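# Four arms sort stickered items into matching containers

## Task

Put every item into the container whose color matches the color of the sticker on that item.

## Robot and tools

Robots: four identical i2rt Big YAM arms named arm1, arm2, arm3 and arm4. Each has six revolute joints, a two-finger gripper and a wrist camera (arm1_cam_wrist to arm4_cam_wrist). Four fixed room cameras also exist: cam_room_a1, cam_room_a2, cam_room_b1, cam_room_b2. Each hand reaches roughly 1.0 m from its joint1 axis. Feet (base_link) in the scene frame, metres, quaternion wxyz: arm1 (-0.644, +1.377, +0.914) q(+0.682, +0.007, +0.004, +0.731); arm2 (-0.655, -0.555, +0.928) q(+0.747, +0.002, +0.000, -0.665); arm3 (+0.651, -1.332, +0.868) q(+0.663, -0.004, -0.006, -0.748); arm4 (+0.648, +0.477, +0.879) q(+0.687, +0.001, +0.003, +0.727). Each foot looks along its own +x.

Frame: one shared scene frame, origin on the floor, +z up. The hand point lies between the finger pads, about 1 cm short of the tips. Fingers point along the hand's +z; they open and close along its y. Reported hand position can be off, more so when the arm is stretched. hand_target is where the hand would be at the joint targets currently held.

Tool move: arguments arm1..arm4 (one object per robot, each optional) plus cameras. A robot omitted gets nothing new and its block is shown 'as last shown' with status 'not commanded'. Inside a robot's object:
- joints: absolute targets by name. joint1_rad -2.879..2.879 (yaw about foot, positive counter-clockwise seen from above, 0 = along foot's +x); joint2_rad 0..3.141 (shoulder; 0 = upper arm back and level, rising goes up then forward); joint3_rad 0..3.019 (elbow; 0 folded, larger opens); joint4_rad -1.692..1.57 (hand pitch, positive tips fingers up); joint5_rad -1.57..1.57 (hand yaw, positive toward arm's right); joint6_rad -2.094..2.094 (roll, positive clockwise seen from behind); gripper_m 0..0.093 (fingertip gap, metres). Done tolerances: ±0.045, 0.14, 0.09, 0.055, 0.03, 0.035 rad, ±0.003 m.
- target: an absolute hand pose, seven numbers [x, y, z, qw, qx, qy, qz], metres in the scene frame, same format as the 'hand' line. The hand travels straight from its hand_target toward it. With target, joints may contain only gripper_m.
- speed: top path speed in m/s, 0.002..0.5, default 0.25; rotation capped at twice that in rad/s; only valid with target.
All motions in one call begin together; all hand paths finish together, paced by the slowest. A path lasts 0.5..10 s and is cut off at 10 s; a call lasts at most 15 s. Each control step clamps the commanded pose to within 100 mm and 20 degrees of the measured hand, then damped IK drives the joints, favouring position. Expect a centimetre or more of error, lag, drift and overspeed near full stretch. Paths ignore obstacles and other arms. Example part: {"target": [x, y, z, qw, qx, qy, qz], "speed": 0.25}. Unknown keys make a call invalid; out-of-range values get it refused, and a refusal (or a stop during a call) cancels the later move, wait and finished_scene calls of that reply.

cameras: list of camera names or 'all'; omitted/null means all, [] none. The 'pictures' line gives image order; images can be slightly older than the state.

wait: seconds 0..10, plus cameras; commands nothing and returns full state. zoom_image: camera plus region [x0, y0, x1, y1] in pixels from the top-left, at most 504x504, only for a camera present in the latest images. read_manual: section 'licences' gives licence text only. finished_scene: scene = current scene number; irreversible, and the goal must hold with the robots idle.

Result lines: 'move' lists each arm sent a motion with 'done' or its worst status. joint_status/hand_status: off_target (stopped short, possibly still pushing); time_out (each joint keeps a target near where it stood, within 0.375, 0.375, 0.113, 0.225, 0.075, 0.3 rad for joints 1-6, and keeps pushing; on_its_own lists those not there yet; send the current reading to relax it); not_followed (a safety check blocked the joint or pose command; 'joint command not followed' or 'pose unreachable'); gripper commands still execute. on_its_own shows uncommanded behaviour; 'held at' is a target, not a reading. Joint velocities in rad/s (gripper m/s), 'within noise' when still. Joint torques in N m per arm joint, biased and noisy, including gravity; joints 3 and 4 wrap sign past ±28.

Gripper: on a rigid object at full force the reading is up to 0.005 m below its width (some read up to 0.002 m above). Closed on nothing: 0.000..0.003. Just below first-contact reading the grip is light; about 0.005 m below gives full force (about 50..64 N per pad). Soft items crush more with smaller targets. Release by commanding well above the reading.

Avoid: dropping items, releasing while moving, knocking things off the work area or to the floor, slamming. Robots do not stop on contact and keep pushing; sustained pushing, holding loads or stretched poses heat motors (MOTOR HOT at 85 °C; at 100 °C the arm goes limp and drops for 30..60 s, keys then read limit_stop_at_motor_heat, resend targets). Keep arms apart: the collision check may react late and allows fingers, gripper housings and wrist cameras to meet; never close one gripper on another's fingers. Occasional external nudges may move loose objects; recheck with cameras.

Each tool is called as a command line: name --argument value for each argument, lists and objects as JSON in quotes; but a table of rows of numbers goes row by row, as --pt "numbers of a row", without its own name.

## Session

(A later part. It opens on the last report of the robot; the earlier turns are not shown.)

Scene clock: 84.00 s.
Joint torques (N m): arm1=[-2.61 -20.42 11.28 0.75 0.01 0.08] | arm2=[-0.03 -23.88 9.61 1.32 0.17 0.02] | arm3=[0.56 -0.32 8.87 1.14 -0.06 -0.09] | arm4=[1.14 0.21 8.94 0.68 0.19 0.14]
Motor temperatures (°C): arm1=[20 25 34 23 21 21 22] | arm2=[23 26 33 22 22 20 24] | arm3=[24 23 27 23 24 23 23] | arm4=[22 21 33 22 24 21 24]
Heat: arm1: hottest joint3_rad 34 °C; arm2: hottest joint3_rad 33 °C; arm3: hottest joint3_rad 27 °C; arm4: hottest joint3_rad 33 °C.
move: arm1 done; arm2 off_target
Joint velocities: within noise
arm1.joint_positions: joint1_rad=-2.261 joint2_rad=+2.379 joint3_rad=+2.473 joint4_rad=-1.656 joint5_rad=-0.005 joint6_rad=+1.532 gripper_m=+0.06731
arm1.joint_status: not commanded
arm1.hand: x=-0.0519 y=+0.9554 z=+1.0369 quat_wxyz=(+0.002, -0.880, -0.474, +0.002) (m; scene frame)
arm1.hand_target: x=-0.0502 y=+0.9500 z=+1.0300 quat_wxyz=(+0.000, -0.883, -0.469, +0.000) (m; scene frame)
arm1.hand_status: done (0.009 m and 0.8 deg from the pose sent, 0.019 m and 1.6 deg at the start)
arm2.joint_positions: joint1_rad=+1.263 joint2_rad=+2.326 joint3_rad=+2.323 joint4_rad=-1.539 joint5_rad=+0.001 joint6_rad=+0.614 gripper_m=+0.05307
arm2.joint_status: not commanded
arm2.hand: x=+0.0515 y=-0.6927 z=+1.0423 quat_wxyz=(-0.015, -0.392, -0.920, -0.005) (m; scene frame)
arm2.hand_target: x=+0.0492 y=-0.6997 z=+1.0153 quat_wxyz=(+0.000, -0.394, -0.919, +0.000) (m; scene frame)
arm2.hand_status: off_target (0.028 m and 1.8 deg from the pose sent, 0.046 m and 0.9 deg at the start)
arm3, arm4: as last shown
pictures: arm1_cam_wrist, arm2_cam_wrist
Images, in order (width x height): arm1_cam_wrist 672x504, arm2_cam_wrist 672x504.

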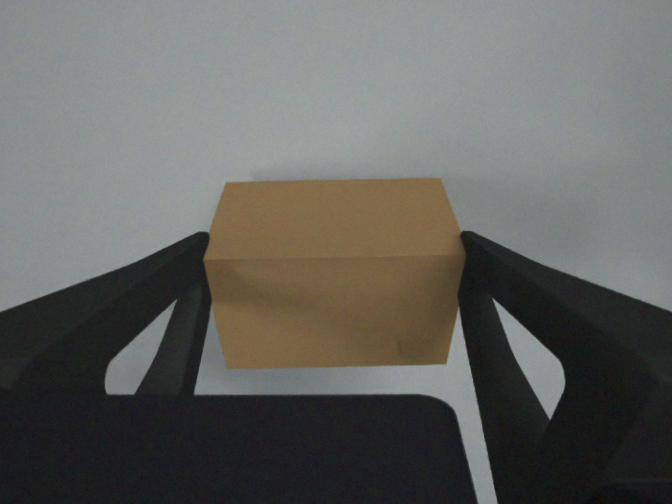

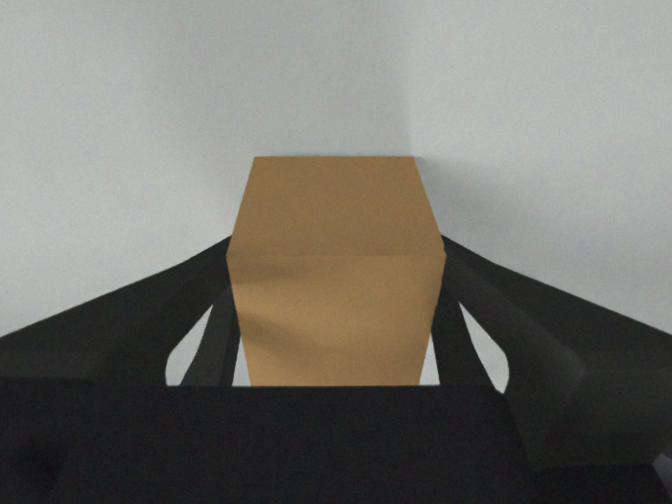

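move --arm1 '{"target":[-0.05,0.95,1.012,0,0.8834,0.4687,0],"speed":0.06}' --arm2 '{"target":[0.05,-0.70,1.003,0,0.3939,0.9191,0],"speed":0.06}' --cameras '["arm1_cam_wrist","arm2_cam_wrist"]'

Scene clock: 88.93 s.
Joint torques (N m): arm1=[-2.55 -20.66 8.59 1.4 0.15 0.12] | arm2=[0.03 -23.65 7.83 2.14 0.17 0.02] | arm3=[0.56 -0.32 8.85 1.13 -0.06 -0.1] | arm4=[1.32 0.62 8.84 0.69 0.15 0.16]
Motor temperatures (°C): arm1=[20 25 34 23 21 21 22] | arm2=[23 26 33 22 22 20 24] | arm3=[24 23 27 23 24 23 23] | arm4=[22 21 33 22 24 21 24]
Heat: arm1: hottest joint3_rad 34 °C; arm2: hottest joint3_rad 33 °C; arm3: hottest joint3_rad 27 °C; arm4: hottest joint3_rad 33 °C.
move: arm1 off_target; arm2 off_target
Joint velocities: within noise
arm1.joint_positions: joint1_rad=-2.261 joint2_rad=+2.373 joint3_rad=+2.445 joint4_rad=-1.624 joint5_rad=-0.008 joint6_rad=+1.532 gripper_m=+0.06731
arm1.joint_status: not commanded
arm1.hand: x=-0.0502 y=+0.9547 z=+1.0301 quat_wxyz=(-0.002, -0.880, -0.474, -0.001) (m; scene frame)
arm1.hand_target: x=-0.0505 y=+0.9503 z=+1.0121 quat_wxyz=(+0.000, -0.883, -0.469, +0.000) (m; scene frame)
arm1.hand_status: off_target (0.019 m and 0.8 deg from the pose sent, 0.026 m and 0.8 deg at the start)
arm2.joint_positions: joint1_rad=+1.263 joint2_rad=+2.323 joint3_rad=+2.315 joint4_rad=-1.530 joint5_rad=+0.001 joint6_rad=+0.614 gripper_m=+0.05307
arm2.joint_status: not commanded
arm2.hand: x=+0.0515 y=-0.6927 z=+1.0405 quat_wxyz=(-0.016, -0.392, -0.920, -0.005) (m; scene frame)
arm2.hand_target: x=+0.0485 y=-0.6995 z=+1.0038 quat_wxyz=(+0.000, -0.394, -0.919, +0.000) (m; scene frame)
arm2.hand_status: off_target (0.038 m and 1.9 deg from the pose sent, 0.040 m and 1.8 deg at the start)
arm3, arm4: as last shown
pictures: arm1_cam_wrist, arm2_cam_wrist
Images, in order (width x height): arm1_cam_wrist 672x504, arm2_cam_wrist 672x504.

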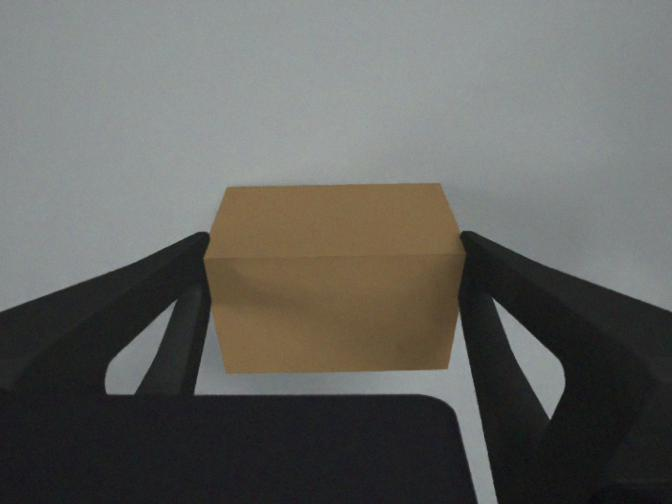

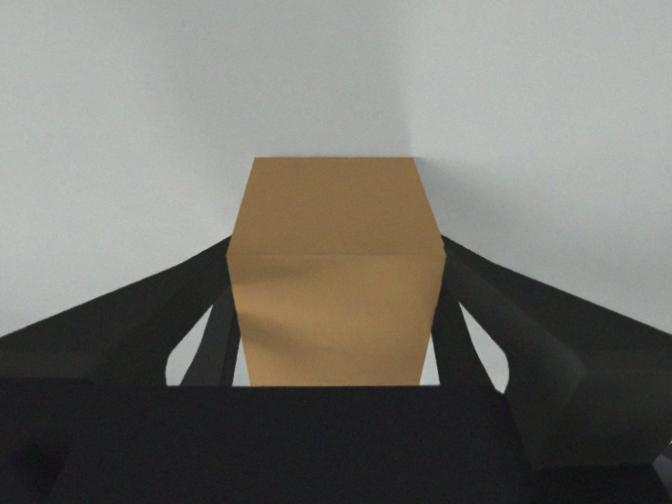

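move --arm1 '{"target":[-0.05,0.95,1.028,0,0.8834,0.4687,0],"speed":0.06}' --arm2 '{"target":[0.053,-0.70,1.032,0,0.3939,0.9191,0],"speed":0.06}' --cameras '[]'

move --arm1 '{"joints":{"gripper_m":0.088}}' --arm2 '{"joints":{"gripper_m":0.08}}' --cameras '["arm1_cam_wrist","arm2_cam_wrist"]'

Scene clock: 97.13 s.
Joint torques (N m): arm1=[-2.37 -19.78 12.94 -0.08 0.17 0.12] | arm2=[0.09 -22.77 14.99 0.12 0.18 0.02] | arm3=[0.44 -0.32 8.88 1.11 -0.07 -0.1] | arm4=[1.08 0.79 8.92 0.61 0.13 0.14]
Motor temperatures (°C): arm1=[20 26 34 23 21 21 22] | arm2=[23 26 32 22 22 20 24] | arm3=[24 23 27 23 24 23 23] | arm4=[22 21 33 22 24 21 24]
Heat: arm1: hottest joint3_rad 34 °C; arm2: hottest joint3_rad 32 °C; arm3: hottest joint3_rad 27 °C; arm4: hottest joint3_rad 33 °C.
move: arm1 done; arm2 off_target
Joint velocities: within noise
arm1.joint_positions: joint1_rad=-2.261 joint2_rad=+2.373 joint3_rad=+2.445 joint4_rad=-1.625 joint5_rad=-0.008 joint6_rad=+1.532 gripper_m=+0.06731
arm1.joint_status: not commanded
arm1.hand: x=-0.0504 y=+0.9548 z=+1.0301 quat_wxyz=(-0.001, -0.880, -0.474, -0.001) (m; scene frame)
arm1.hand_target: x=-0.0502 y=+0.9501 z=+1.0279 quat_wxyz=(+0.000, -0.883, -0.469, +0.000) (m; scene frame)
arm1.hand_status: done (0.005 m and 0.8 deg from the pose sent, 0.005 m and 0.8 deg at the start)
arm2.joint_positions: joint1_rad=+1.263 joint2_rad=+2.324 joint3_rad=+2.319 joint4_rad=-1.562 joint5_rad=+0.001 joint6_rad=+0.614 gripper_m=+0.05307
arm2.joint_status: not commanded
arm2.hand: x=+0.0450 y=-0.6915 z=+1.0418 quat_wxyz=(-0.003, -0.392, -0.920, -0.002) (m; scene frame)
arm2.hand_target: x=+0.0522 y=-0.6998 z=+1.0320 quat_wxyz=(-0.001, -0.394, -0.919, +0.000) (m; scene frame)
arm2.hand_status: off_target (0.015 m and 0.5 deg from the pose sent, 0.011 m and 1.9 deg at the start)
arm3, arm4: as last shown
pictures: none
No camera images: "cameras" was empty.

Scene clock: 97.67 s.
Joint torques (N m): arm1=[-2.61 -20.78 13.18 -0.25 0.12 0.12] | arm2=[0.15 -22.95 15.02 0.17 0.18 0.03] | arm3=[0.56 -0.44 8.87 1.1 -0.07 -0.1] | arm4=[1.49 0.91 8.92 0.53 0.18 0.13]
Motor temperatures (°C): arm1=[20 26 34 23 21 21 22] | arm2=[23 26 32 22 22 20 24] | arm3=[24 23 27 23 24 23 23] | arm4=[22 21 33 22 24 21 24]
Heat: arm1: hottest joint3_rad 34 °C; arm2: hottest joint3_rad 32 °C; arm3: hottest joint3_rad 27 °C; arm4: hottest joint3_rad 33 °C.
move: arm1 done; arm2 done
Joint velocities: within noise
arm1.joint_positions: joint1_rad=-2.261 joint2_rad=+2.378 joint3_rad=+2.445 joint4_rad=-1.628 joint5_rad=-0.008 joint6_rad=+1.533 gripper_m=+0.08797
arm1.joint_status: all done
arm1.hand: x=-0.0512 y=+0.9554 z=+1.0266 quat_wxyz=(+0.002, -0.880, -0.474, +0.001) (m; scene frame)
arm1.hand_target: x=-0.0502 y=+0.9500 z=+1.0279 quat_wxyz=(+0.000, -0.883, -0.469, +0.000) (m; scene frame)
arm1.hand_status: not commanded
arm2.joint_positions: joint1_rad=+1.263 joint2_rad=+2.324 joint3_rad=+2.319 joint4_rad=-1.563 joint5_rad=+0.001 joint6_rad=+0.614 gripper_m=+0.07992
arm2.joint_status: all done
arm2.hand: x=+0.0447 y=-0.6914 z=+1.0415 quat_wxyz=(-0.002, -0.392, -0.920, -0.002) (m; scene frame)
arm2.hand_target: x=+0.0522 y=-0.6998 z=+1.0318 quat_wxyz=(-0.001, -0.394, -0.919, +0.000) (m; scene frame)
arm2.hand_status: not commanded
arm3, arm4: as last shown
pictures: arm1_cam_wrist, arm2_cam_wrist
Images, in order (width x height): arm1_cam_wrist 672x504, arm2_cam_wrist 672x504.

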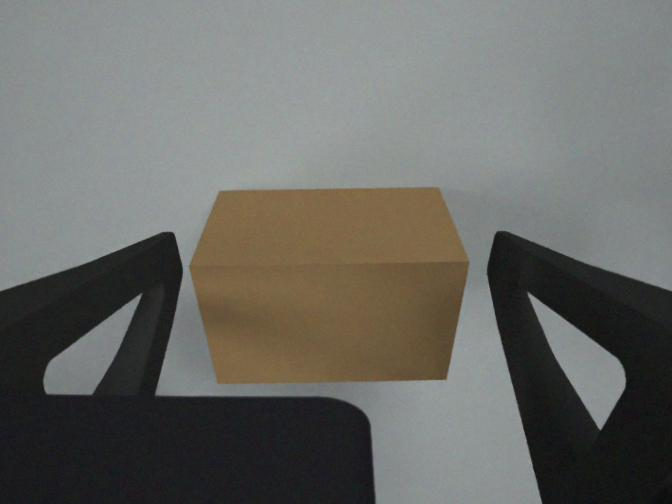

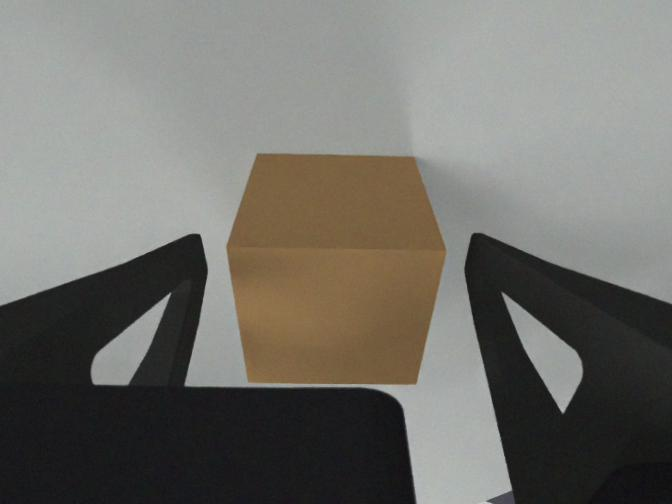

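move --arm1 '{"target":[-0.09,0.897,1.06,0,0.8834,0.4687,0],"joints":{"gripper_m":0.093},"speed":0.12}' --arm2 '{"target":[0.045,-0.695,1.13,0,0.3939,0.9191,0],"joints":{"gripper_m":0.093},"speed":0.15}' --cameras '["arm1_cam_wrist","arm2_cam_wrist"]'

Scene clock: 107.83 s.
Joint torques (N m): arm1=[-1.26 -20.84 15.65 -0.1 0.09 -0.03] | arm2=[0.44 -26.81 14.53 0.24 0.17 0.07] | arm3=[0.5 -0.44 8.83 1.09 -0.06 -0.11] | arm4=[1.14 0.73 8.88 0.73 0.16 0.15]
Motor temperatures (°C): arm1=[20 27 35 23 21 21 22] | arm2=[23 26 34 22 22 20 24] | arm3=[24 23 27 23 24 23 23] | arm4=[22 21 34 22 24 21 24]
Heat: arm1: hottest joint3_rad 35 °C; arm2: hottest joint3_rad 34 °C; arm3: hottest joint3_rad 27 °C; arm4: hottest joint3_rad 34 °C.
move: arm1 off_target; arm2 off_target
Joint velocities: within noise
arm1.joint_positions: joint1_rad=-2.361 joint2_rad=+2.378 joint3_rad=+2.487 joint4_rad=-1.686 joint5_rad=-0.008 joint6_rad=+1.457 gripper_m=+0.09294
arm1.joint_status: all done
arm1.hand: x=-0.1000 y=+0.9017 z=+1.0433 quat_wxyz=(+0.009, -0.886, -0.463, +0.004) (m; scene frame)
arm1.hand_target: x=-0.0909 y=+0.8979 z=+1.0598 quat_wxyz=(-0.010, -0.883, -0.469, -0.004) (m; scene frame)
arm1.hand_status: off_target (0.020 m and 1.3 deg from the pose sent, 0.078 m and 0.8 deg at the start; a joint's target at an end of its range on 24 of 40 steps)
arm2.joint_positions: joint1_rad=+1.263 joint2_rad=+2.284 joint3_rad=+2.415 joint4_rad=-1.670 joint5_rad=+0.001 joint6_rad=+0.614 gripper_m=+0.09290
arm2.joint_status: all done
arm2.hand: x=+0.0389 y=-0.6905 z=+1.1055 quat_wxyz=(-0.016, -0.392, -0.920, -0.005) (m; scene frame)
arm2.hand_target: x=+0.0436 y=-0.6946 z=+1.1294 quat_wxyz=(-0.037, -0.394, -0.918, -0.008) (m; scene frame)
arm2.hand_status: off_target (0.026 m and 1.9 deg from the pose sent, 0.089 m and 0.4 deg at the start; a joint's target at an end of its range on 29 of 40 steps)
arm3, arm4: as last shown
pictures: arm1_cam_wrist, arm2_cam_wrist
Images, in order (width x height): arm1_cam_wrist 672x504, arm2_cam_wrist 672x504.

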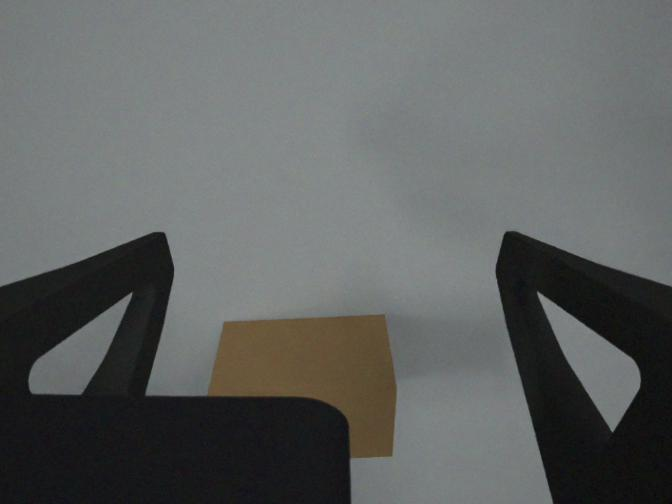

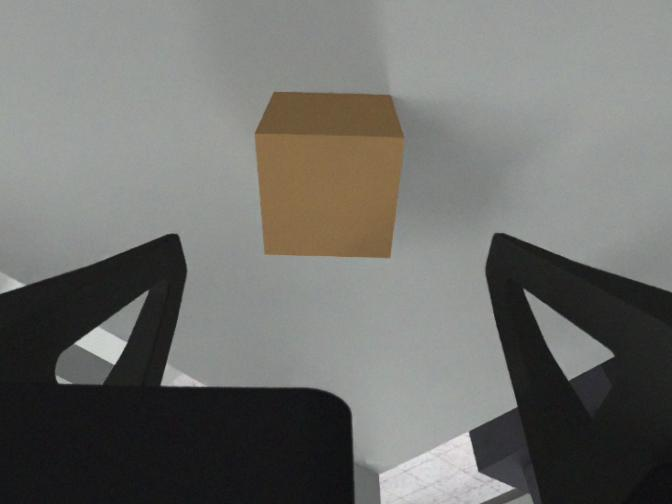

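move --arm1 '{"target":[-0.34,1.08,1.10,0,0.8834,0.4687,0],"speed":0.25}' --arm2 '{"target":[-0.33,-0.62,1.13,0,0.3939,0.9191,0],"speed":0.25}' --cameras '["cam_room_b1","cam_room_b2"]'

move --arm1 '{"joints":{"joint2_rad":0.6,"joint3_rad":0.9,"joint4_rad":-1.0}}' --arm2 '{"joints":{"joint2_rad":0.6,"joint3_rad":0.9,"joint4_rad":-1.0}}' --arm3 '{"target":[0.115,-0.752,1.165,-0.1665,0.8329,-0.3571,-0.3884],"speed":0.25}' --arm4 '{"target":[0.015,0.927,1.12,-0.1239,0.8664,-0.2657,-0.4040],"speed":0.25}' --cameras '["arm3_cam_wrist","arm4_cam_wrist"]'

Scene clock: 116.73 s.
Joint torques (N m): arm1=[-3.37 -9.58 10.22 0.66 0.07 -0.05] | arm2=[0.62 -9.11 9.69 0.4 0.19 0.11] | arm3=[0.62 -0.38 8.88 1.07 -0.07 -0.1] | arm4=[1.32 0.79 8.92 0.65 0.15 0.14]
Motor temperatures (°C): arm1=[20 28 35 23 21 21 22] | arm2=[23 27 35 22 22 20 23] | arm3=[24 23 27 23 24 23 23] | arm4=[22 21 34 22 24 21 24]
Heat: arm1: hottest joint3_rad 35 °C; arm2: hottest joint3_rad 35 °C; arm3: hottest joint3_rad 27 °C; arm4: hottest joint3_rad 34 °C.
move: arm1 done; arm2 done
Joint velocities: within noise
arm1.joint_positions: joint1_rad=-2.411 joint2_rad=+1.459 joint3_rad=+1.249 joint4_rad=-1.360 joint5_rad=-0.008 joint6_rad=+1.393 gripper_m=+0.09294
arm1.joint_status: not commanded
arm1.hand: x=-0.3385 y=+1.0841 z=+1.0977 quat_wxyz=(+0.006, -0.883, -0.469, +0.002) (m; scene frame)
arm1.hand_target: x=-0.3399 y=+1.0801 z=+1.1000 quat_wxyz=(+0.000, -0.883, -0.469, +0.000) (m; scene frame)
arm1.hand_status: done (0.005 m and 0.7 deg from the pose sent, 0.304 m and 1.3 deg at the start)
arm2.joint_positions: joint1_rad=+1.263 joint2_rad=+1.216 joint3_rad=+1.067 joint4_rad=-1.401 joint5_rad=+0.001 joint6_rad=+0.614 gripper_m=+0.09290
arm2.joint_status: not commanded
arm2.hand: x=-0.3250 y=-0.6204 z=+1.1352 quat_wxyz=(-0.011, -0.392, -0.920, -0.004) (m; scene frame)
arm2.hand_target: x=-0.3300 y=-0.6199 z=+1.1301 quat_wxyz=(+0.000, -0.394, -0.919, +0.000) (m; scene frame)
arm2.hand_status: done (0.007 m and 1.3 deg from the pose sent, 0.376 m and 1.9 deg at the start)
arm3, arm4: as last shown
pictures: cam_room_b1, cam_room_b2
Images, in order (width x height): cam_room_b1 672x504, cam_room_b2 672x504.

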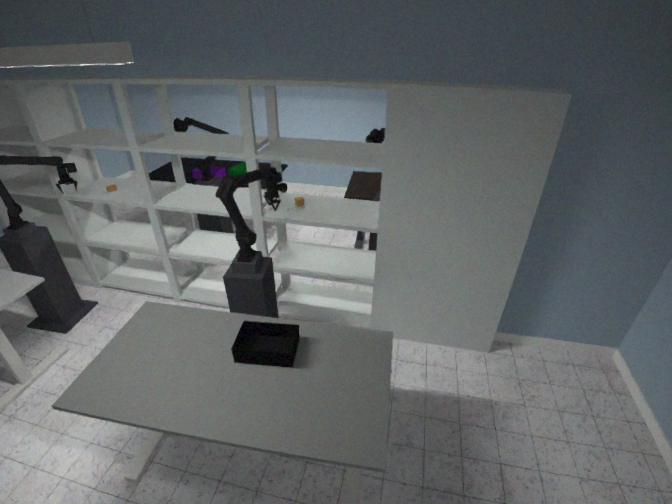

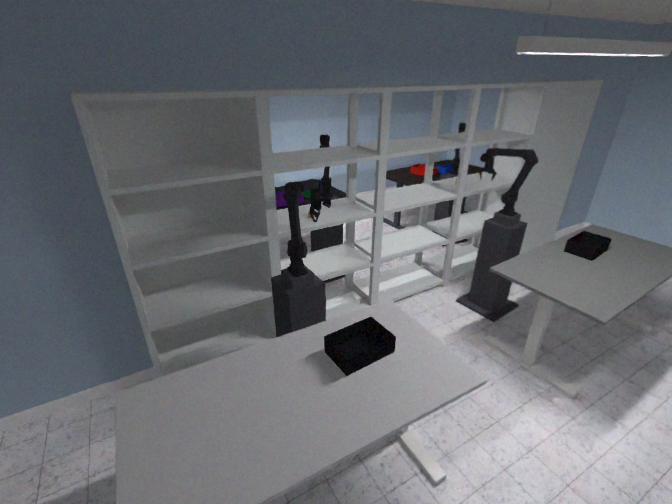

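Scene clock: 119.77 s.
Joint torques (N m): arm1=[-2.49 1.9 11.49 2.18 0.09 -0.11] | arm2=[0.67 -0.97 11.66 2.99 0.16 0.07] | arm3=[0.32 -22.59 14.98 1.16 0.04 -0.12] | arm4=[0.5 -21.71 13.29 1.32 -0.07 -0.05]
Motor temperatures (°C): arm1=[20 27 35 23 21 21 22] | arm2=[23 27 35 22 22 20 23] | arm3=[24 23 28 23 24 23 23] | arm4=[22 22 34 22 24 21 24]
Heat: arm1: hottest joint3_rad 35 °C; arm2: hottest joint3_rad 35 °C; arm3: hottest joint3_rad 28 °C; arm4: hottest joint3_rad 34 °C.
move: arm1 done; arm2 done; arm3 off_target; arm4 off_target
Joint velocities: within noise
arm1.joint_positions: joint1_rad=-2.411 joint2_rad=+0.595 joint3_rad=+0.900 joint4_rad=-1.015 joint5_rad=-0.008 joint6_rad=+1.391 gripper_m=+0.09294
arm1.joint_status: all done
arm1.hand: x=-0.4246 y=+1.1699 z=+1.2633 quat_wxyz=(-0.392, -0.803, -0.432, -0.125) (m; scene frame)
arm1.hand_target: x=-0.4240 y=+1.1655 z=+1.2649 quat_wxyz=(-0.397, -0.801, -0.430, -0.124) (m; scene frame)
arm1.hand_status: not commanded
arm2.joint_positions: joint1_rad=+1.263 joint2_rad=+0.594 joint3_rad=+0.899 joint4_rad=-1.019 joint5_rad=+0.001 joint6_rad=+0.614 gripper_m=+0.09291
arm2.joint_status: all done
arm2.hand: x=-0.3649 y=-0.6132 z=+1.2811 quat_wxyz=(-0.407, -0.357, -0.836, -0.089) (m; scene frame)
arm2.hand_target: x=-0.3608 y=-0.6145 z=+1.2833 quat_wxyz=(-0.413, -0.358, -0.833, -0.090) (m; scene frame)
arm2.hand_status: not commanded
arm3.joint_positions: joint1_rad=-2.257 joint2_rad=+1.906 joint3_rad=+1.844 joint4_rad=-0.672 joint5_rad=-0.004 joint6_rad=-0.007 gripper_m=+0.09402
arm3.joint_status: not commanded
arm3.hand: x=+0.1147 y=-0.7689 z=+1.1364 quat_wxyz=(+0.154, -0.843, +0.358, +0.371) (m; scene frame)
arm3.hand_target: x=+0.1162 y=-0.7534 z=+1.1647 quat_wxyz=(+0.167, -0.833, +0.357, +0.389) (m; scene frame)
arm3.hand_status: off_target (0.033 m and 2.8 deg from the pose sent, 0.540 m and 6.2 deg at the start)
arm4.joint_positions: joint1_rad=+0.904 joint2_rad=+1.894 joint3_rad=+1.673 joint4_rad=-0.528 joint5_rad=-0.010 joint6_rad=-0.012 gripper_m=+0.09402
arm4.joint_status: not commanded
arm4.hand: x=+0.0260 y=+0.9124 z=+1.0978 quat_wxyz=(-0.116, +0.876, -0.269, -0.384) (m; scene frame)
arm4.hand_target: x=+0.0165 y=+0.9260 z=+1.1203 quat_wxyz=(-0.124, +0.866, -0.266, -0.404) (m; scene frame)
arm4.hand_status: off_target (0.029 m and 2.8 deg from the pose sent, 0.548 m and 5.1 deg at the start)
pictures: arm3_cam_wrist, arm4_cam_wrist
Images, in order (width x height): arm3_cam_wrist 672x504, arm4_cam_wrist 672x504.

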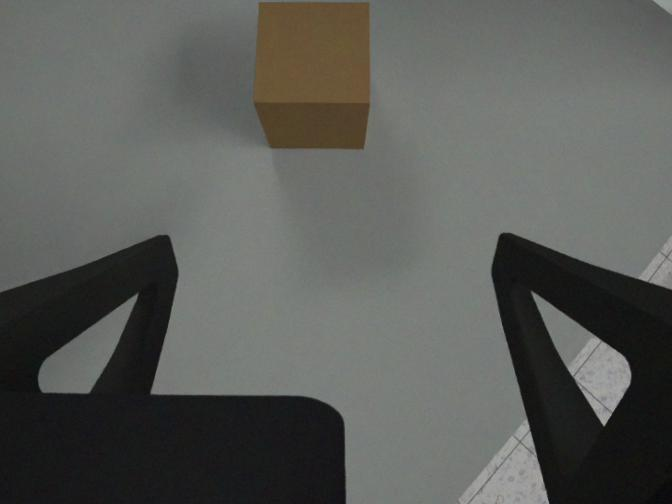

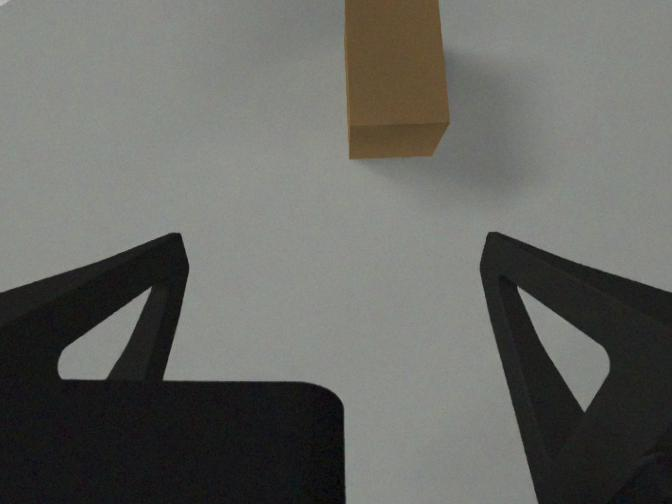

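move --arm3 '{"target":[0.029,-0.681,1.062,-0.1665,0.8329,-0.3571,-0.3884],"speed":0.15}' --arm4 '{"target":[-0.028,0.983,1.09,-0.1239,0.8664,-0.2657,-0.4040],"speed":0.15}' --cameras '["arm3_cam_wrist","arm4_cam_wrist"]'

Scene clock: 132.23 s.
Joint torques (N m): arm1=[-3.02 1.67 11.38 2.09 0.05 -0.14] | arm2=[0.73 -1.03 11.64 3.04 0.15 0.07] | arm3=[1.61 -26.93 14.95 1.14 0.11 -0.01] | arm4=[0.44 -23.82 13.64 0.7 -0.05 -0.04]
Motor temperatures (°C): arm1=[20 26 34 23 21 21 22] | arm2=[23 27 35 22 22 20 23] | arm3=[24 24 29 23 24 23 23] | arm4=[22 23 38 22 24 21 24]
Heat: arm1: hottest joint3_rad 34 °C; arm2: hottest joint3_rad 35 °C; arm3: hottest joint3_rad 29 °C; arm4: hottest joint3_rad 38 °C.
move: arm3 off_target; arm4 off_target
Joint velocities: within noise
arm1, arm2: as last shown
arm3.joint_positions: joint1_rad=-2.257 joint2_rad=+2.281 joint3_rad=+2.217 joint4_rad=-0.656 joint5_rad=+0.008 joint6_rad=-0.007 gripper_m=+0.09402
arm3.joint_status: not commanded
arm3.hand: x=+0.0387 y=-0.6881 z=+1.0443 quat_wxyz=(+0.161, -0.840, +0.359, +0.374) (m; scene frame)
arm3.hand_target: x=+0.0300 y=-0.6822 z=+1.0622 quat_wxyz=(+0.167, -0.833, +0.357, +0.389) (m; scene frame)
arm3.hand_status: off_target (0.021 m and 1.9 deg from the pose sent, 0.144 m and 2.7 deg at the start)
arm4.joint_positions: joint1_rad=+0.874 joint2_rad=+2.086 joint3_rad=+1.923 joint4_rad=-0.553 joint5_rad=-0.033 joint6_rad=-0.025 gripper_m=+0.09402
arm4.joint_status: not commanded
arm4.hand: x=-0.0196 y=+0.9701 z=+1.0838 quat_wxyz=(-0.119, +0.868, -0.270, -0.398) (m; scene frame)
arm4.hand_target: x=-0.0271 y=+0.9823 z=+1.0901 quat_wxyz=(-0.124, +0.866, -0.266, -0.405) (m; scene frame)
arm4.hand_status: off_target (0.017 m and 1.0 deg from the pose sent, 0.089 m and 2.8 deg at the start)
pictures: arm3_cam_wrist, arm4_cam_wrist
Images, in order (width x height): arm3_cam_wrist 672x504, arm4_cam_wrist 672x504.

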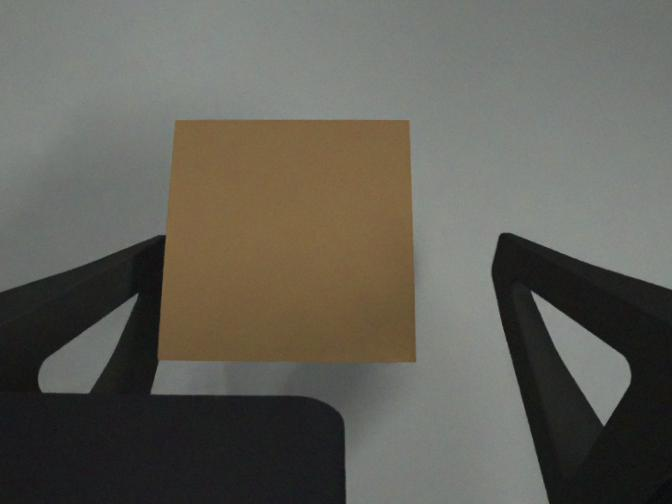

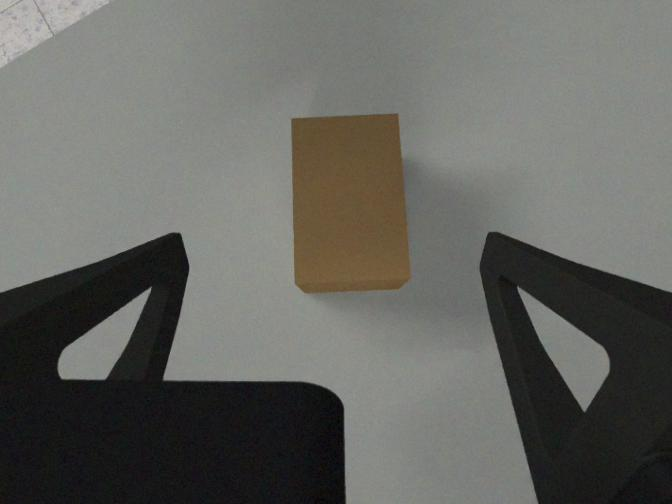

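move --arm3 '{"target":[0.017,-0.683,1.050,-0.1665,0.8329,-0.3571,-0.3884],"speed":0.1}' --arm4 '{"target":[-0.053,1.004,1.040,-0.1239,0.8664,-0.2657,-0.4040],"speed":0.12}' --cameras '["arm3_cam_wrist","arm4_cam_wrist"]'

Scene clock: 142.17 s.
Joint torques (N m): arm1=[-2.26 2.14 11.58 2.02 0.06 -0.11] | arm2=[0.67 -1.2 11.62 3.06 0.16 0.08] | arm3=[2.37 -26.64 14.98 1.42 0.12 0.02] | arm4=[0.26 -26.52 13.45 1.65 -0.08 -0.07]
Motor temperatures (°C): arm1=[20 26 34 23 21 21 21] | arm2=[23 26 35 22 22 20 23] | arm3=[24 25 31 23 24 23 23] | arm4=[22 23 37 22 24 21 24]
Heat: arm1: hottest joint3_rad 34 °C; arm2: hottest joint3_rad 35 °C; arm3: hottest joint3_rad 31 °C; arm4: hottest joint3_rad 37 °C.
move: arm3 off_target; arm4 off_target
Joint velocities: within noise
arm1, arm2: as last shown
arm3.joint_positions: joint1_rad=-2.254 joint2_rad=+2.306 joint3_rad=+2.239 joint4_rad=-0.656 joint5_rad=+0.018 joint6_rad=-0.002 gripper_m=+0.09402
arm3.joint_status: not commanded
arm3.hand: x=+0.0346 y=-0.6848 z=+1.0351 quat_wxyz=(+0.163, -0.839, +0.362, +0.372) (m; scene frame)
arm3.hand_target: x=+0.0183 y=-0.6842 z=+1.0501 quat_wxyz=(+0.167, -0.833, +0.357, +0.389) (m; scene frame)
arm3.hand_status: off_target (0.023 m and 2.1 deg from the pose sent, 0.023 m and 1.9 deg at the start)
arm4.joint_positions: joint1_rad=+0.872 joint2_rad=+2.225 joint3_rad=+2.011 joint4_rad=-0.541 joint5_rad=-0.035 joint6_rad=-0.027 gripper_m=+0.09402
arm4.joint_status: not commanded
arm4.hand: x=-0.0421 y=+0.9880 z=+1.0209 quat_wxyz=(-0.113, +0.876, -0.272, -0.382) (m; scene frame)
arm4.hand_target: x=-0.0512 y=+1.0028 z=+1.0403 quat_wxyz=(-0.124, +0.866, -0.266, -0.404) (m; scene frame)
arm4.hand_status: off_target (0.027 m and 3.1 deg from the pose sent, 0.065 m and 1.1 deg at the start)
pictures: arm3_cam_wrist, arm4_cam_wrist
Images, in order (width x height): arm3_cam_wrist 672x504, arm4_cam_wrist 672x504.

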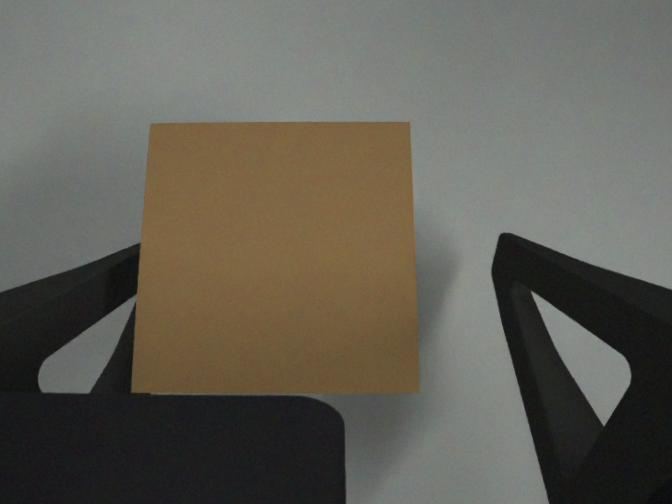

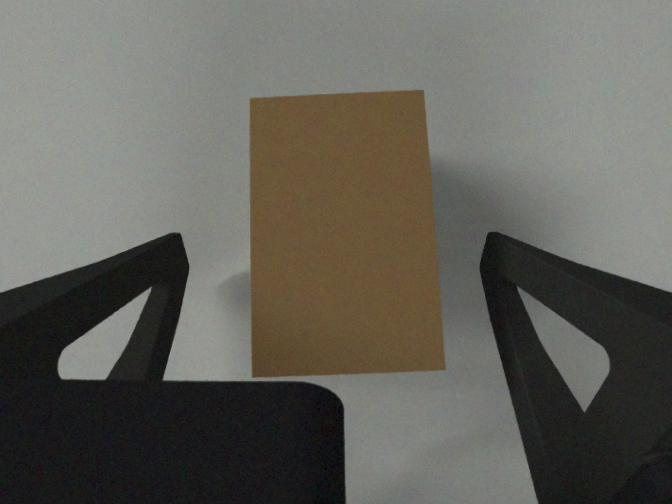

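move --arm3 '{"joints":{"joint1_rad":-2.232}}' --arm4 '{"joints":{"gripper_m":0.03}}' --cameras '["arm3_cam_wrist","arm4_cam_wrist"]'

Scene clock: 147.73 s.
Joint torques (N m): arm1=[-2.2 2.37 11.4 2.22 0.01 -0.14] | arm2=[0.67 -1.2 11.64 2.99 0.16 0.08] | arm3=[2.37 -26.75 14.91 1.42 0.11 0.02] | arm4=[0.62 -26.4 13.19 1.7 -0.01 -0.05]
Motor temperatures (°C): arm1=[20 25 34 23 21 21 21] | arm2=[23 26 35 22 22 20 23] | arm3=[24 25 33 23 24 23 23] | arm4=[22 24 37 22 24 21 24]
Heat: arm1: hottest joint3_rad 34 °C; arm2: hottest joint3_rad 35 °C; arm3: hottest joint3_rad 33 °C; arm4: hottest joint3_rad 37 °C.
move: arm3 done; arm4 off_target
Joint velocities: within noise
arm1, arm2: as last shown
arm3.joint_positions: joint1_rad=-2.244 joint2_rad=+2.306 joint3_rad=+2.239 joint4_rad=-0.656 joint5_rad=+0.018 joint6_rad=-0.001 gripper_m=+0.09402
arm3.joint_status: all done
arm3.hand: x=+0.0285 y=-0.6907 z=+1.0352 quat_wxyz=(+0.161, -0.841, +0.358, +0.373) (m; scene frame)
arm3.hand_target: x=+0.0125 y=-0.6899 z=+1.0502 quat_wxyz=(+0.165, -0.834, +0.353, +0.390) (m; scene frame)
arm3.hand_status: not commanded
arm4.joint_positions: joint1_rad=+0.872 joint2_rad=+2.225 joint3_rad=+2.012 joint4_rad=-0.541 joint5_rad=-0.036 joint6_rad=-0.029 gripper_m=+0.04424
arm4.joint_status: gripper_m off_target (ended at +0.04427, target +0.03000)
arm4.hand: x=-0.0423 y=+0.9881 z=+1.0213 quat_wxyz=(-0.113, +0.876, -0.271, -0.382) (m; scene frame)
arm4.hand_target: x=-0.0513 y=+1.0027 z=+1.0404 quat_wxyz=(-0.124, +0.866, -0.266, -0.404) (m; scene frame)
arm4.hand_status: not commanded
pictures: arm3_cam_wrist, arm4_cam_wrist
Images, in order (width x height): arm3_cam_wrist 672x504, arm4_cam_wrist 672x504.

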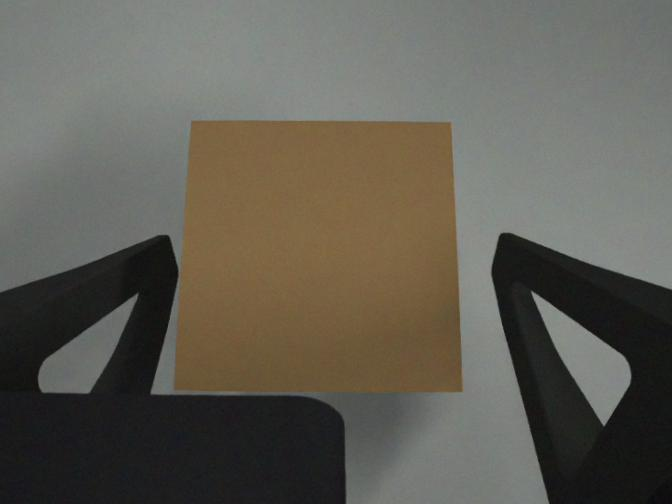

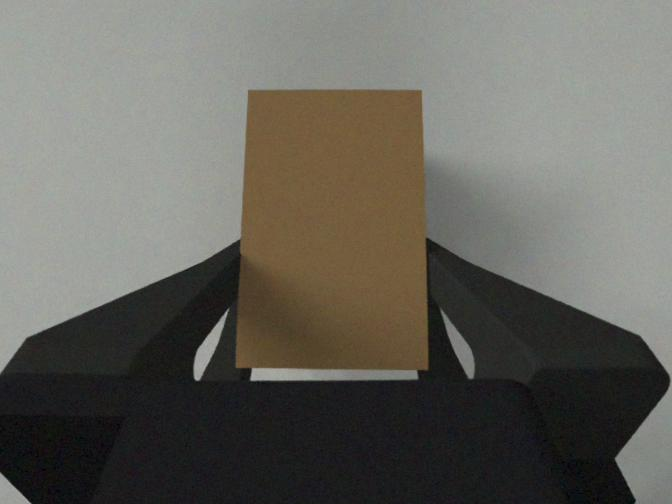

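move --arm3 '{"joints":{"gripper_m":0.025}}' --arm4 '{"target":[0.06,0.905,1.14,-0.1239,0.8664,-0.2657,-0.4040],"speed":0.2}' --cameras '["arm3_cam_wrist","arm4_cam_wrist"]'

move --arm3 '{"target":[0.13,-0.775,1.17,-0.1665,0.8329,-0.3571,-0.3884],"speed":0.2}' --arm4 '{"target":[0.45,0.62,1.30,-0.1239,0.8664,-0.2657,-0.4040],"speed":0.3}' --cameras '["arm3_cam_wrist","arm4_cam_wrist"]'

move --arm3 '{"target":[0.46,-1.13,1.30,-0.1665,0.8329,-0.3571,-0.3884],"speed":0.25}' --arm4 '{"joints":{"joint1_rad":-1.197,"joint2_rad":0.9,"joint3_rad":1.2,"joint4_rad":-1.0,"joint5_rad":0,"joint6_rad":0}}' --cameras '["arm3_cam_wrist","arm4_cam_wrist"]'

Scene clock: 179.43 s.
Joint torques (N m): arm1=[-2.43 2.02 11.22 2.1 0.08 -0.12] | arm2=[0.73 -1.03 11.64 3.03 0.16 0.07] | arm3=[2.26 -26.58 14.9 1.42 0.09 0.02] | arm4=[1.49 -21.36 9.44 1.11 0.19 0.07]
Motor temperatures (°C): arm1=[20 25 34 23 21 21 21] | arm2=[23 25 35 22 22 20 23] | arm3=[24 25 37 23 24 23 23] | arm4=[22 28 37 22 24 21 26]
Heat: arm1: hottest joint3_rad 34 °C; arm2: hottest joint3_rad 35 °C; arm3: hottest joint3_rad 37 °C; arm4: hottest joint3_rad 37 °C.
move: arm3 off_target; arm4 done
Joint velocities: within noise
arm1, arm2: as last shown
arm3.joint_positions: joint1_rad=-2.244 joint2_rad=+2.306 joint3_rad=+2.239 joint4_rad=-0.656 joint5_rad=+0.019 joint6_rad=-0.001 gripper_m=+0.05291
arm3.joint_status: gripper_m off_target (ended at +0.05294, target +0.02500)
arm3.hand: x=+0.0286 y=-0.6906 z=+1.0352 quat_wxyz=(+0.162, -0.841, +0.358, +0.373) (m; scene frame)
arm3.hand_target: x=+0.0127 y=-0.6898 z=+1.0502 quat_wxyz=(+0.165, -0.834, +0.354, +0.390) (m; scene frame)
arm3.hand_status: not commanded
arm4.joint_positions: joint1_rad=+0.875 joint2_rad=+1.775 joint3_rad=+1.585 joint4_rad=-0.514 joint5_rad=-0.028 joint6_rad=-0.029 gripper_m=+0.04424
arm4.joint_status: not commanded
arm4.hand: x=+0.0626 y=+0.9091 z=+1.1369 quat_wxyz=(-0.124, +0.866, -0.268, -0.403) (m; scene frame)
arm4.hand_target: x=+0.0600 y=+0.9050 z=+1.1400 quat_wxyz=(-0.124, +0.866, -0.266, -0.404) (m; scene frame)
arm4.hand_status: done (0.006 m and 0.3 deg from the pose sent, 0.177 m and 3.1 deg at the start)
pictures: arm3_cam_wrist, arm4_cam_wrist
Images, in order (width x height): arm3_cam_wrist 672x504, arm4_cam_wrist 672x504.

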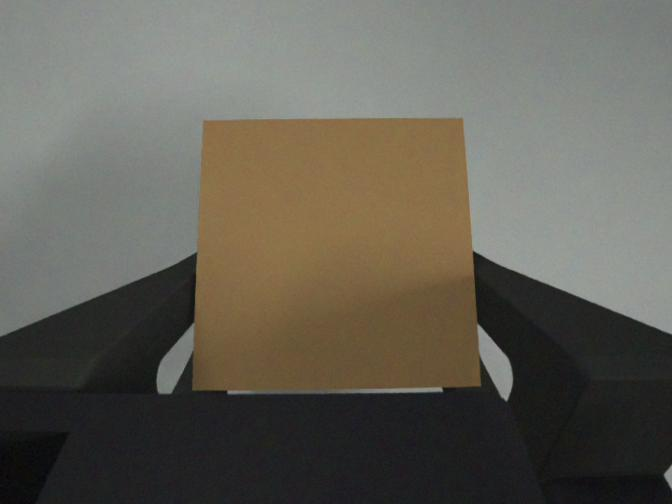

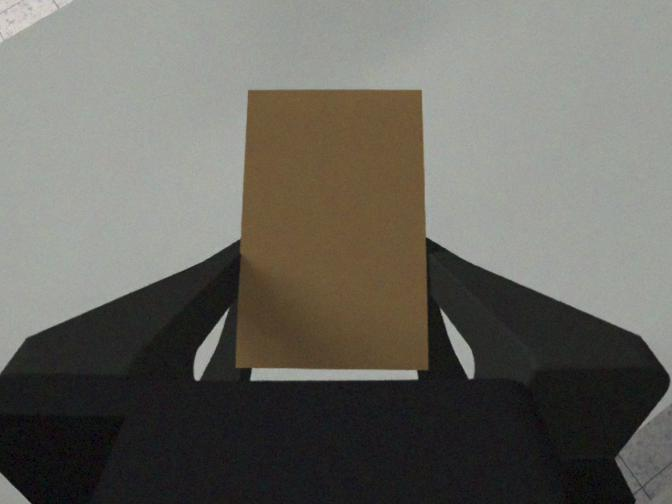

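Scene clock: 181.90 s.
Joint torques (N m): arm1=[-2.67 2.02 11.43 2.1 0.05 -0.13] | arm2=[0.73 -1.03 11.62 3.04 0.15 0.08] | arm3=[0.44 -23.47 9.76 1.28 -0.08 -0.12] | arm4=[1.49 1.96 11.58 0.8 0.17 0.07]
Motor temperatures (°C): arm1=[20 24 34 23 21 21 21] | arm2=[23 25 35 22 22 20 23] | arm3=[24 26 37 23 24 23 23] | arm4=[22 28 38 22 24 21 26]
Heat: arm1: hottest joint3_rad 34 °C; arm2: hottest joint3_rad 35 °C; arm3: hottest joint3_rad 37 °C; arm4: hottest joint3_rad 38 °C.
move: arm3 off_target; arm4 off_target
Joint velocities: within noise
arm1, arm2: as last shown
arm3.joint_positions: joint1_rad=-2.249 joint2_rad=+1.850 joint3_rad=+1.812 joint4_rad=-0.653 joint5_rad=+0.005 joint6_rad=-0.002 gripper_m=+0.05291
arm3.joint_status: not commanded
arm3.hand: x=+0.1196 y=-0.7800 z=+1.1639 quat_wxyz=(+0.163, -0.835, +0.355, +0.388) (m; scene frame)
arm3.hand_target: x=+0.1299 y=-0.7750 z=+1.1698 quat_wxyz=(+0.167, -0.833, +0.357, +0.388) (m; scene frame)
arm3.hand_status: off_target (0.013 m and 0.6 deg from the pose sent, 0.189 m and 2.1 deg at the start)
arm4.joint_positions: joint1_rad=+0.876 joint2_rad=+0.521 joint3_rad=+1.032 joint4_rad=-1.233 joint5_rad=-0.027 joint6_rad=-0.029 gripper_m=+0.04424
arm4.joint_status: not commanded
arm4.hand: x=+0.4506 y=+0.6212 z=+1.2818 quat_wxyz=(-0.121, +0.870, -0.269, -0.394) (m; scene frame)
arm4.hand_target: x=+0.4503 y=+0.6198 z=+1.2996 quat_wxyz=(-0.124, +0.866, -0.266, -0.404) (m; scene frame)
arm4.hand_status: off_target (0.018 m and 1.3 deg from the pose sent, 0.510 m and 0.3 deg at the start)
pictures: arm3_cam_wrist, arm4_cam_wrist
Images, in order (width x height): arm3_cam_wrist 672x504, arm4_cam_wrist 672x504.

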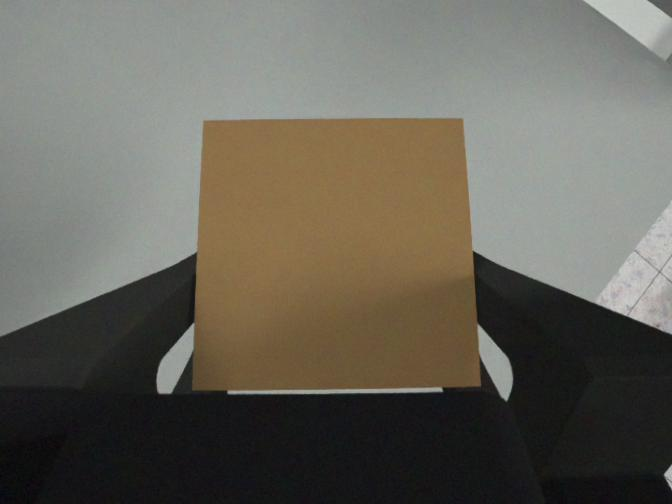

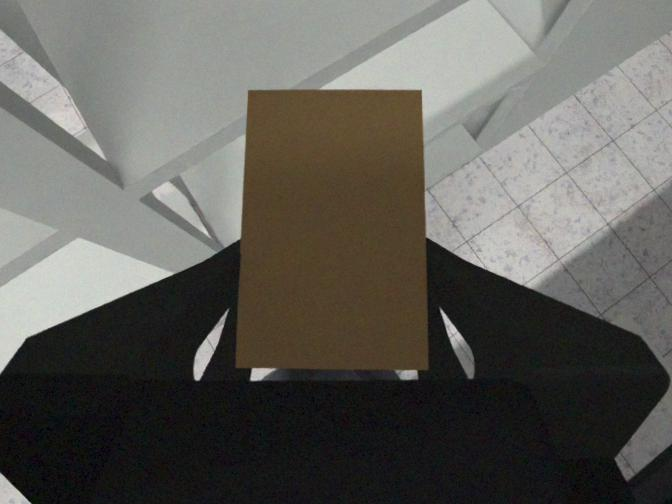

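Scene clock: 184.67 s.
Joint torques (N m): arm1=[-2.61 2.2 11.26 2.1 0.01 -0.09] | arm2=[0.73 -1.14 11.64 2.99 0.16 0.07] | arm3=[2.32 0.09 9.73 1.33 0.13 0.03] | arm4=[0.62 -6.71 10.78 1.65 0.02 0.16]
Motor temperatures (°C): arm1=[20 24 34 23 21 21 21] | arm2=[23 25 35 22 22 20 23] | arm3=[24 26 36 23 24 23 23] | arm4=[22 28 38 22 24 21 26]
Heat: arm1: hottest joint3_rad 34 °C; arm2: hottest joint3_rad 35 °C; arm3: hottest joint3_rad 36 °C; arm4: hottest joint3_rad 38 °C.
move: arm3 done; arm4 done
Joint velocities: within noise
arm1, arm2: as last shown
arm3.joint_positions: joint1_rad=-2.244 joint2_rad=+0.607 joint3_rad=+1.119 joint4_rad=-1.198 joint5_rad=+0.027 joint6_rad=+0.005 gripper_m=+0.05291
arm3.joint_status: not commanded
arm3.hand: x=+0.4630 y=-1.1277 z=+1.2983 quat_wxyz=(+0.170, -0.832, +0.360, +0.388) (m; scene frame)
arm3.hand_target: x=+0.4600 y=-1.1300 z=+1.2999 quat_wxyz=(+0.166, -0.833, +0.357, +0.388) (m; scene frame)
arm3.hand_status: done (0.004 m and 0.5 deg from the pose sent, 0.507 m and 0.6 deg at the start)
arm4.joint_positions: joint1_rad=-1.198 joint2_rad=+0.916 joint3_rad=+1.178 joint4_rad=-1.015 joint5_rad=+0.001 joint6_rad=-0.011 gripper_m=+0.04424
arm4.joint_status: all done
arm4.hand: x=+1.0077 y=+0.6420 z=+1.2800 quat_wxyz=(-0.387, +0.201, -0.896, -0.081) (m; scene frame)
arm4.hand_target: x=+1.0069 y=+0.6421 z=+1.3006 quat_wxyz=(-0.410, +0.194, -0.887, -0.089) (m; scene frame)
arm4.hand_status: not commanded
pictures: arm3_cam_wrist, arm4_cam_wrist
Images, in order (width x height): arm3_cam_wrist 672x504, arm4_cam_wrist 672x504.

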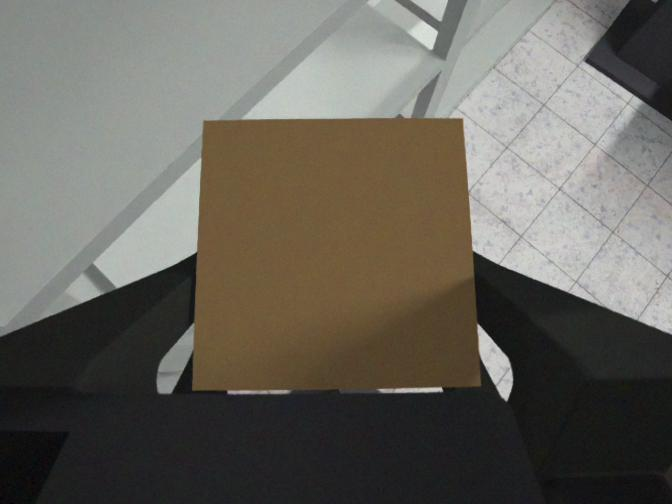

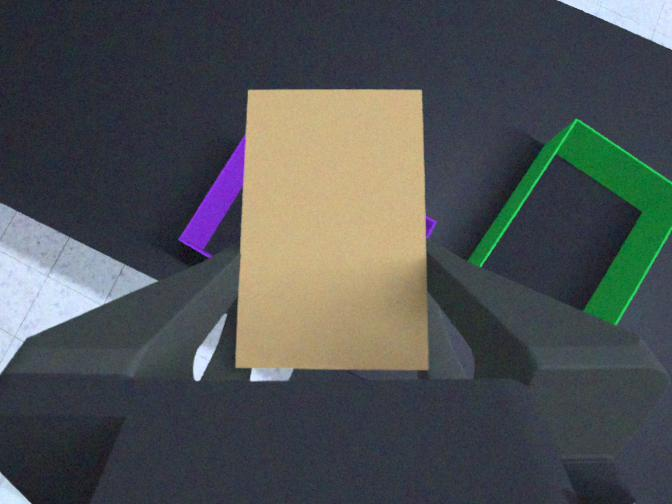

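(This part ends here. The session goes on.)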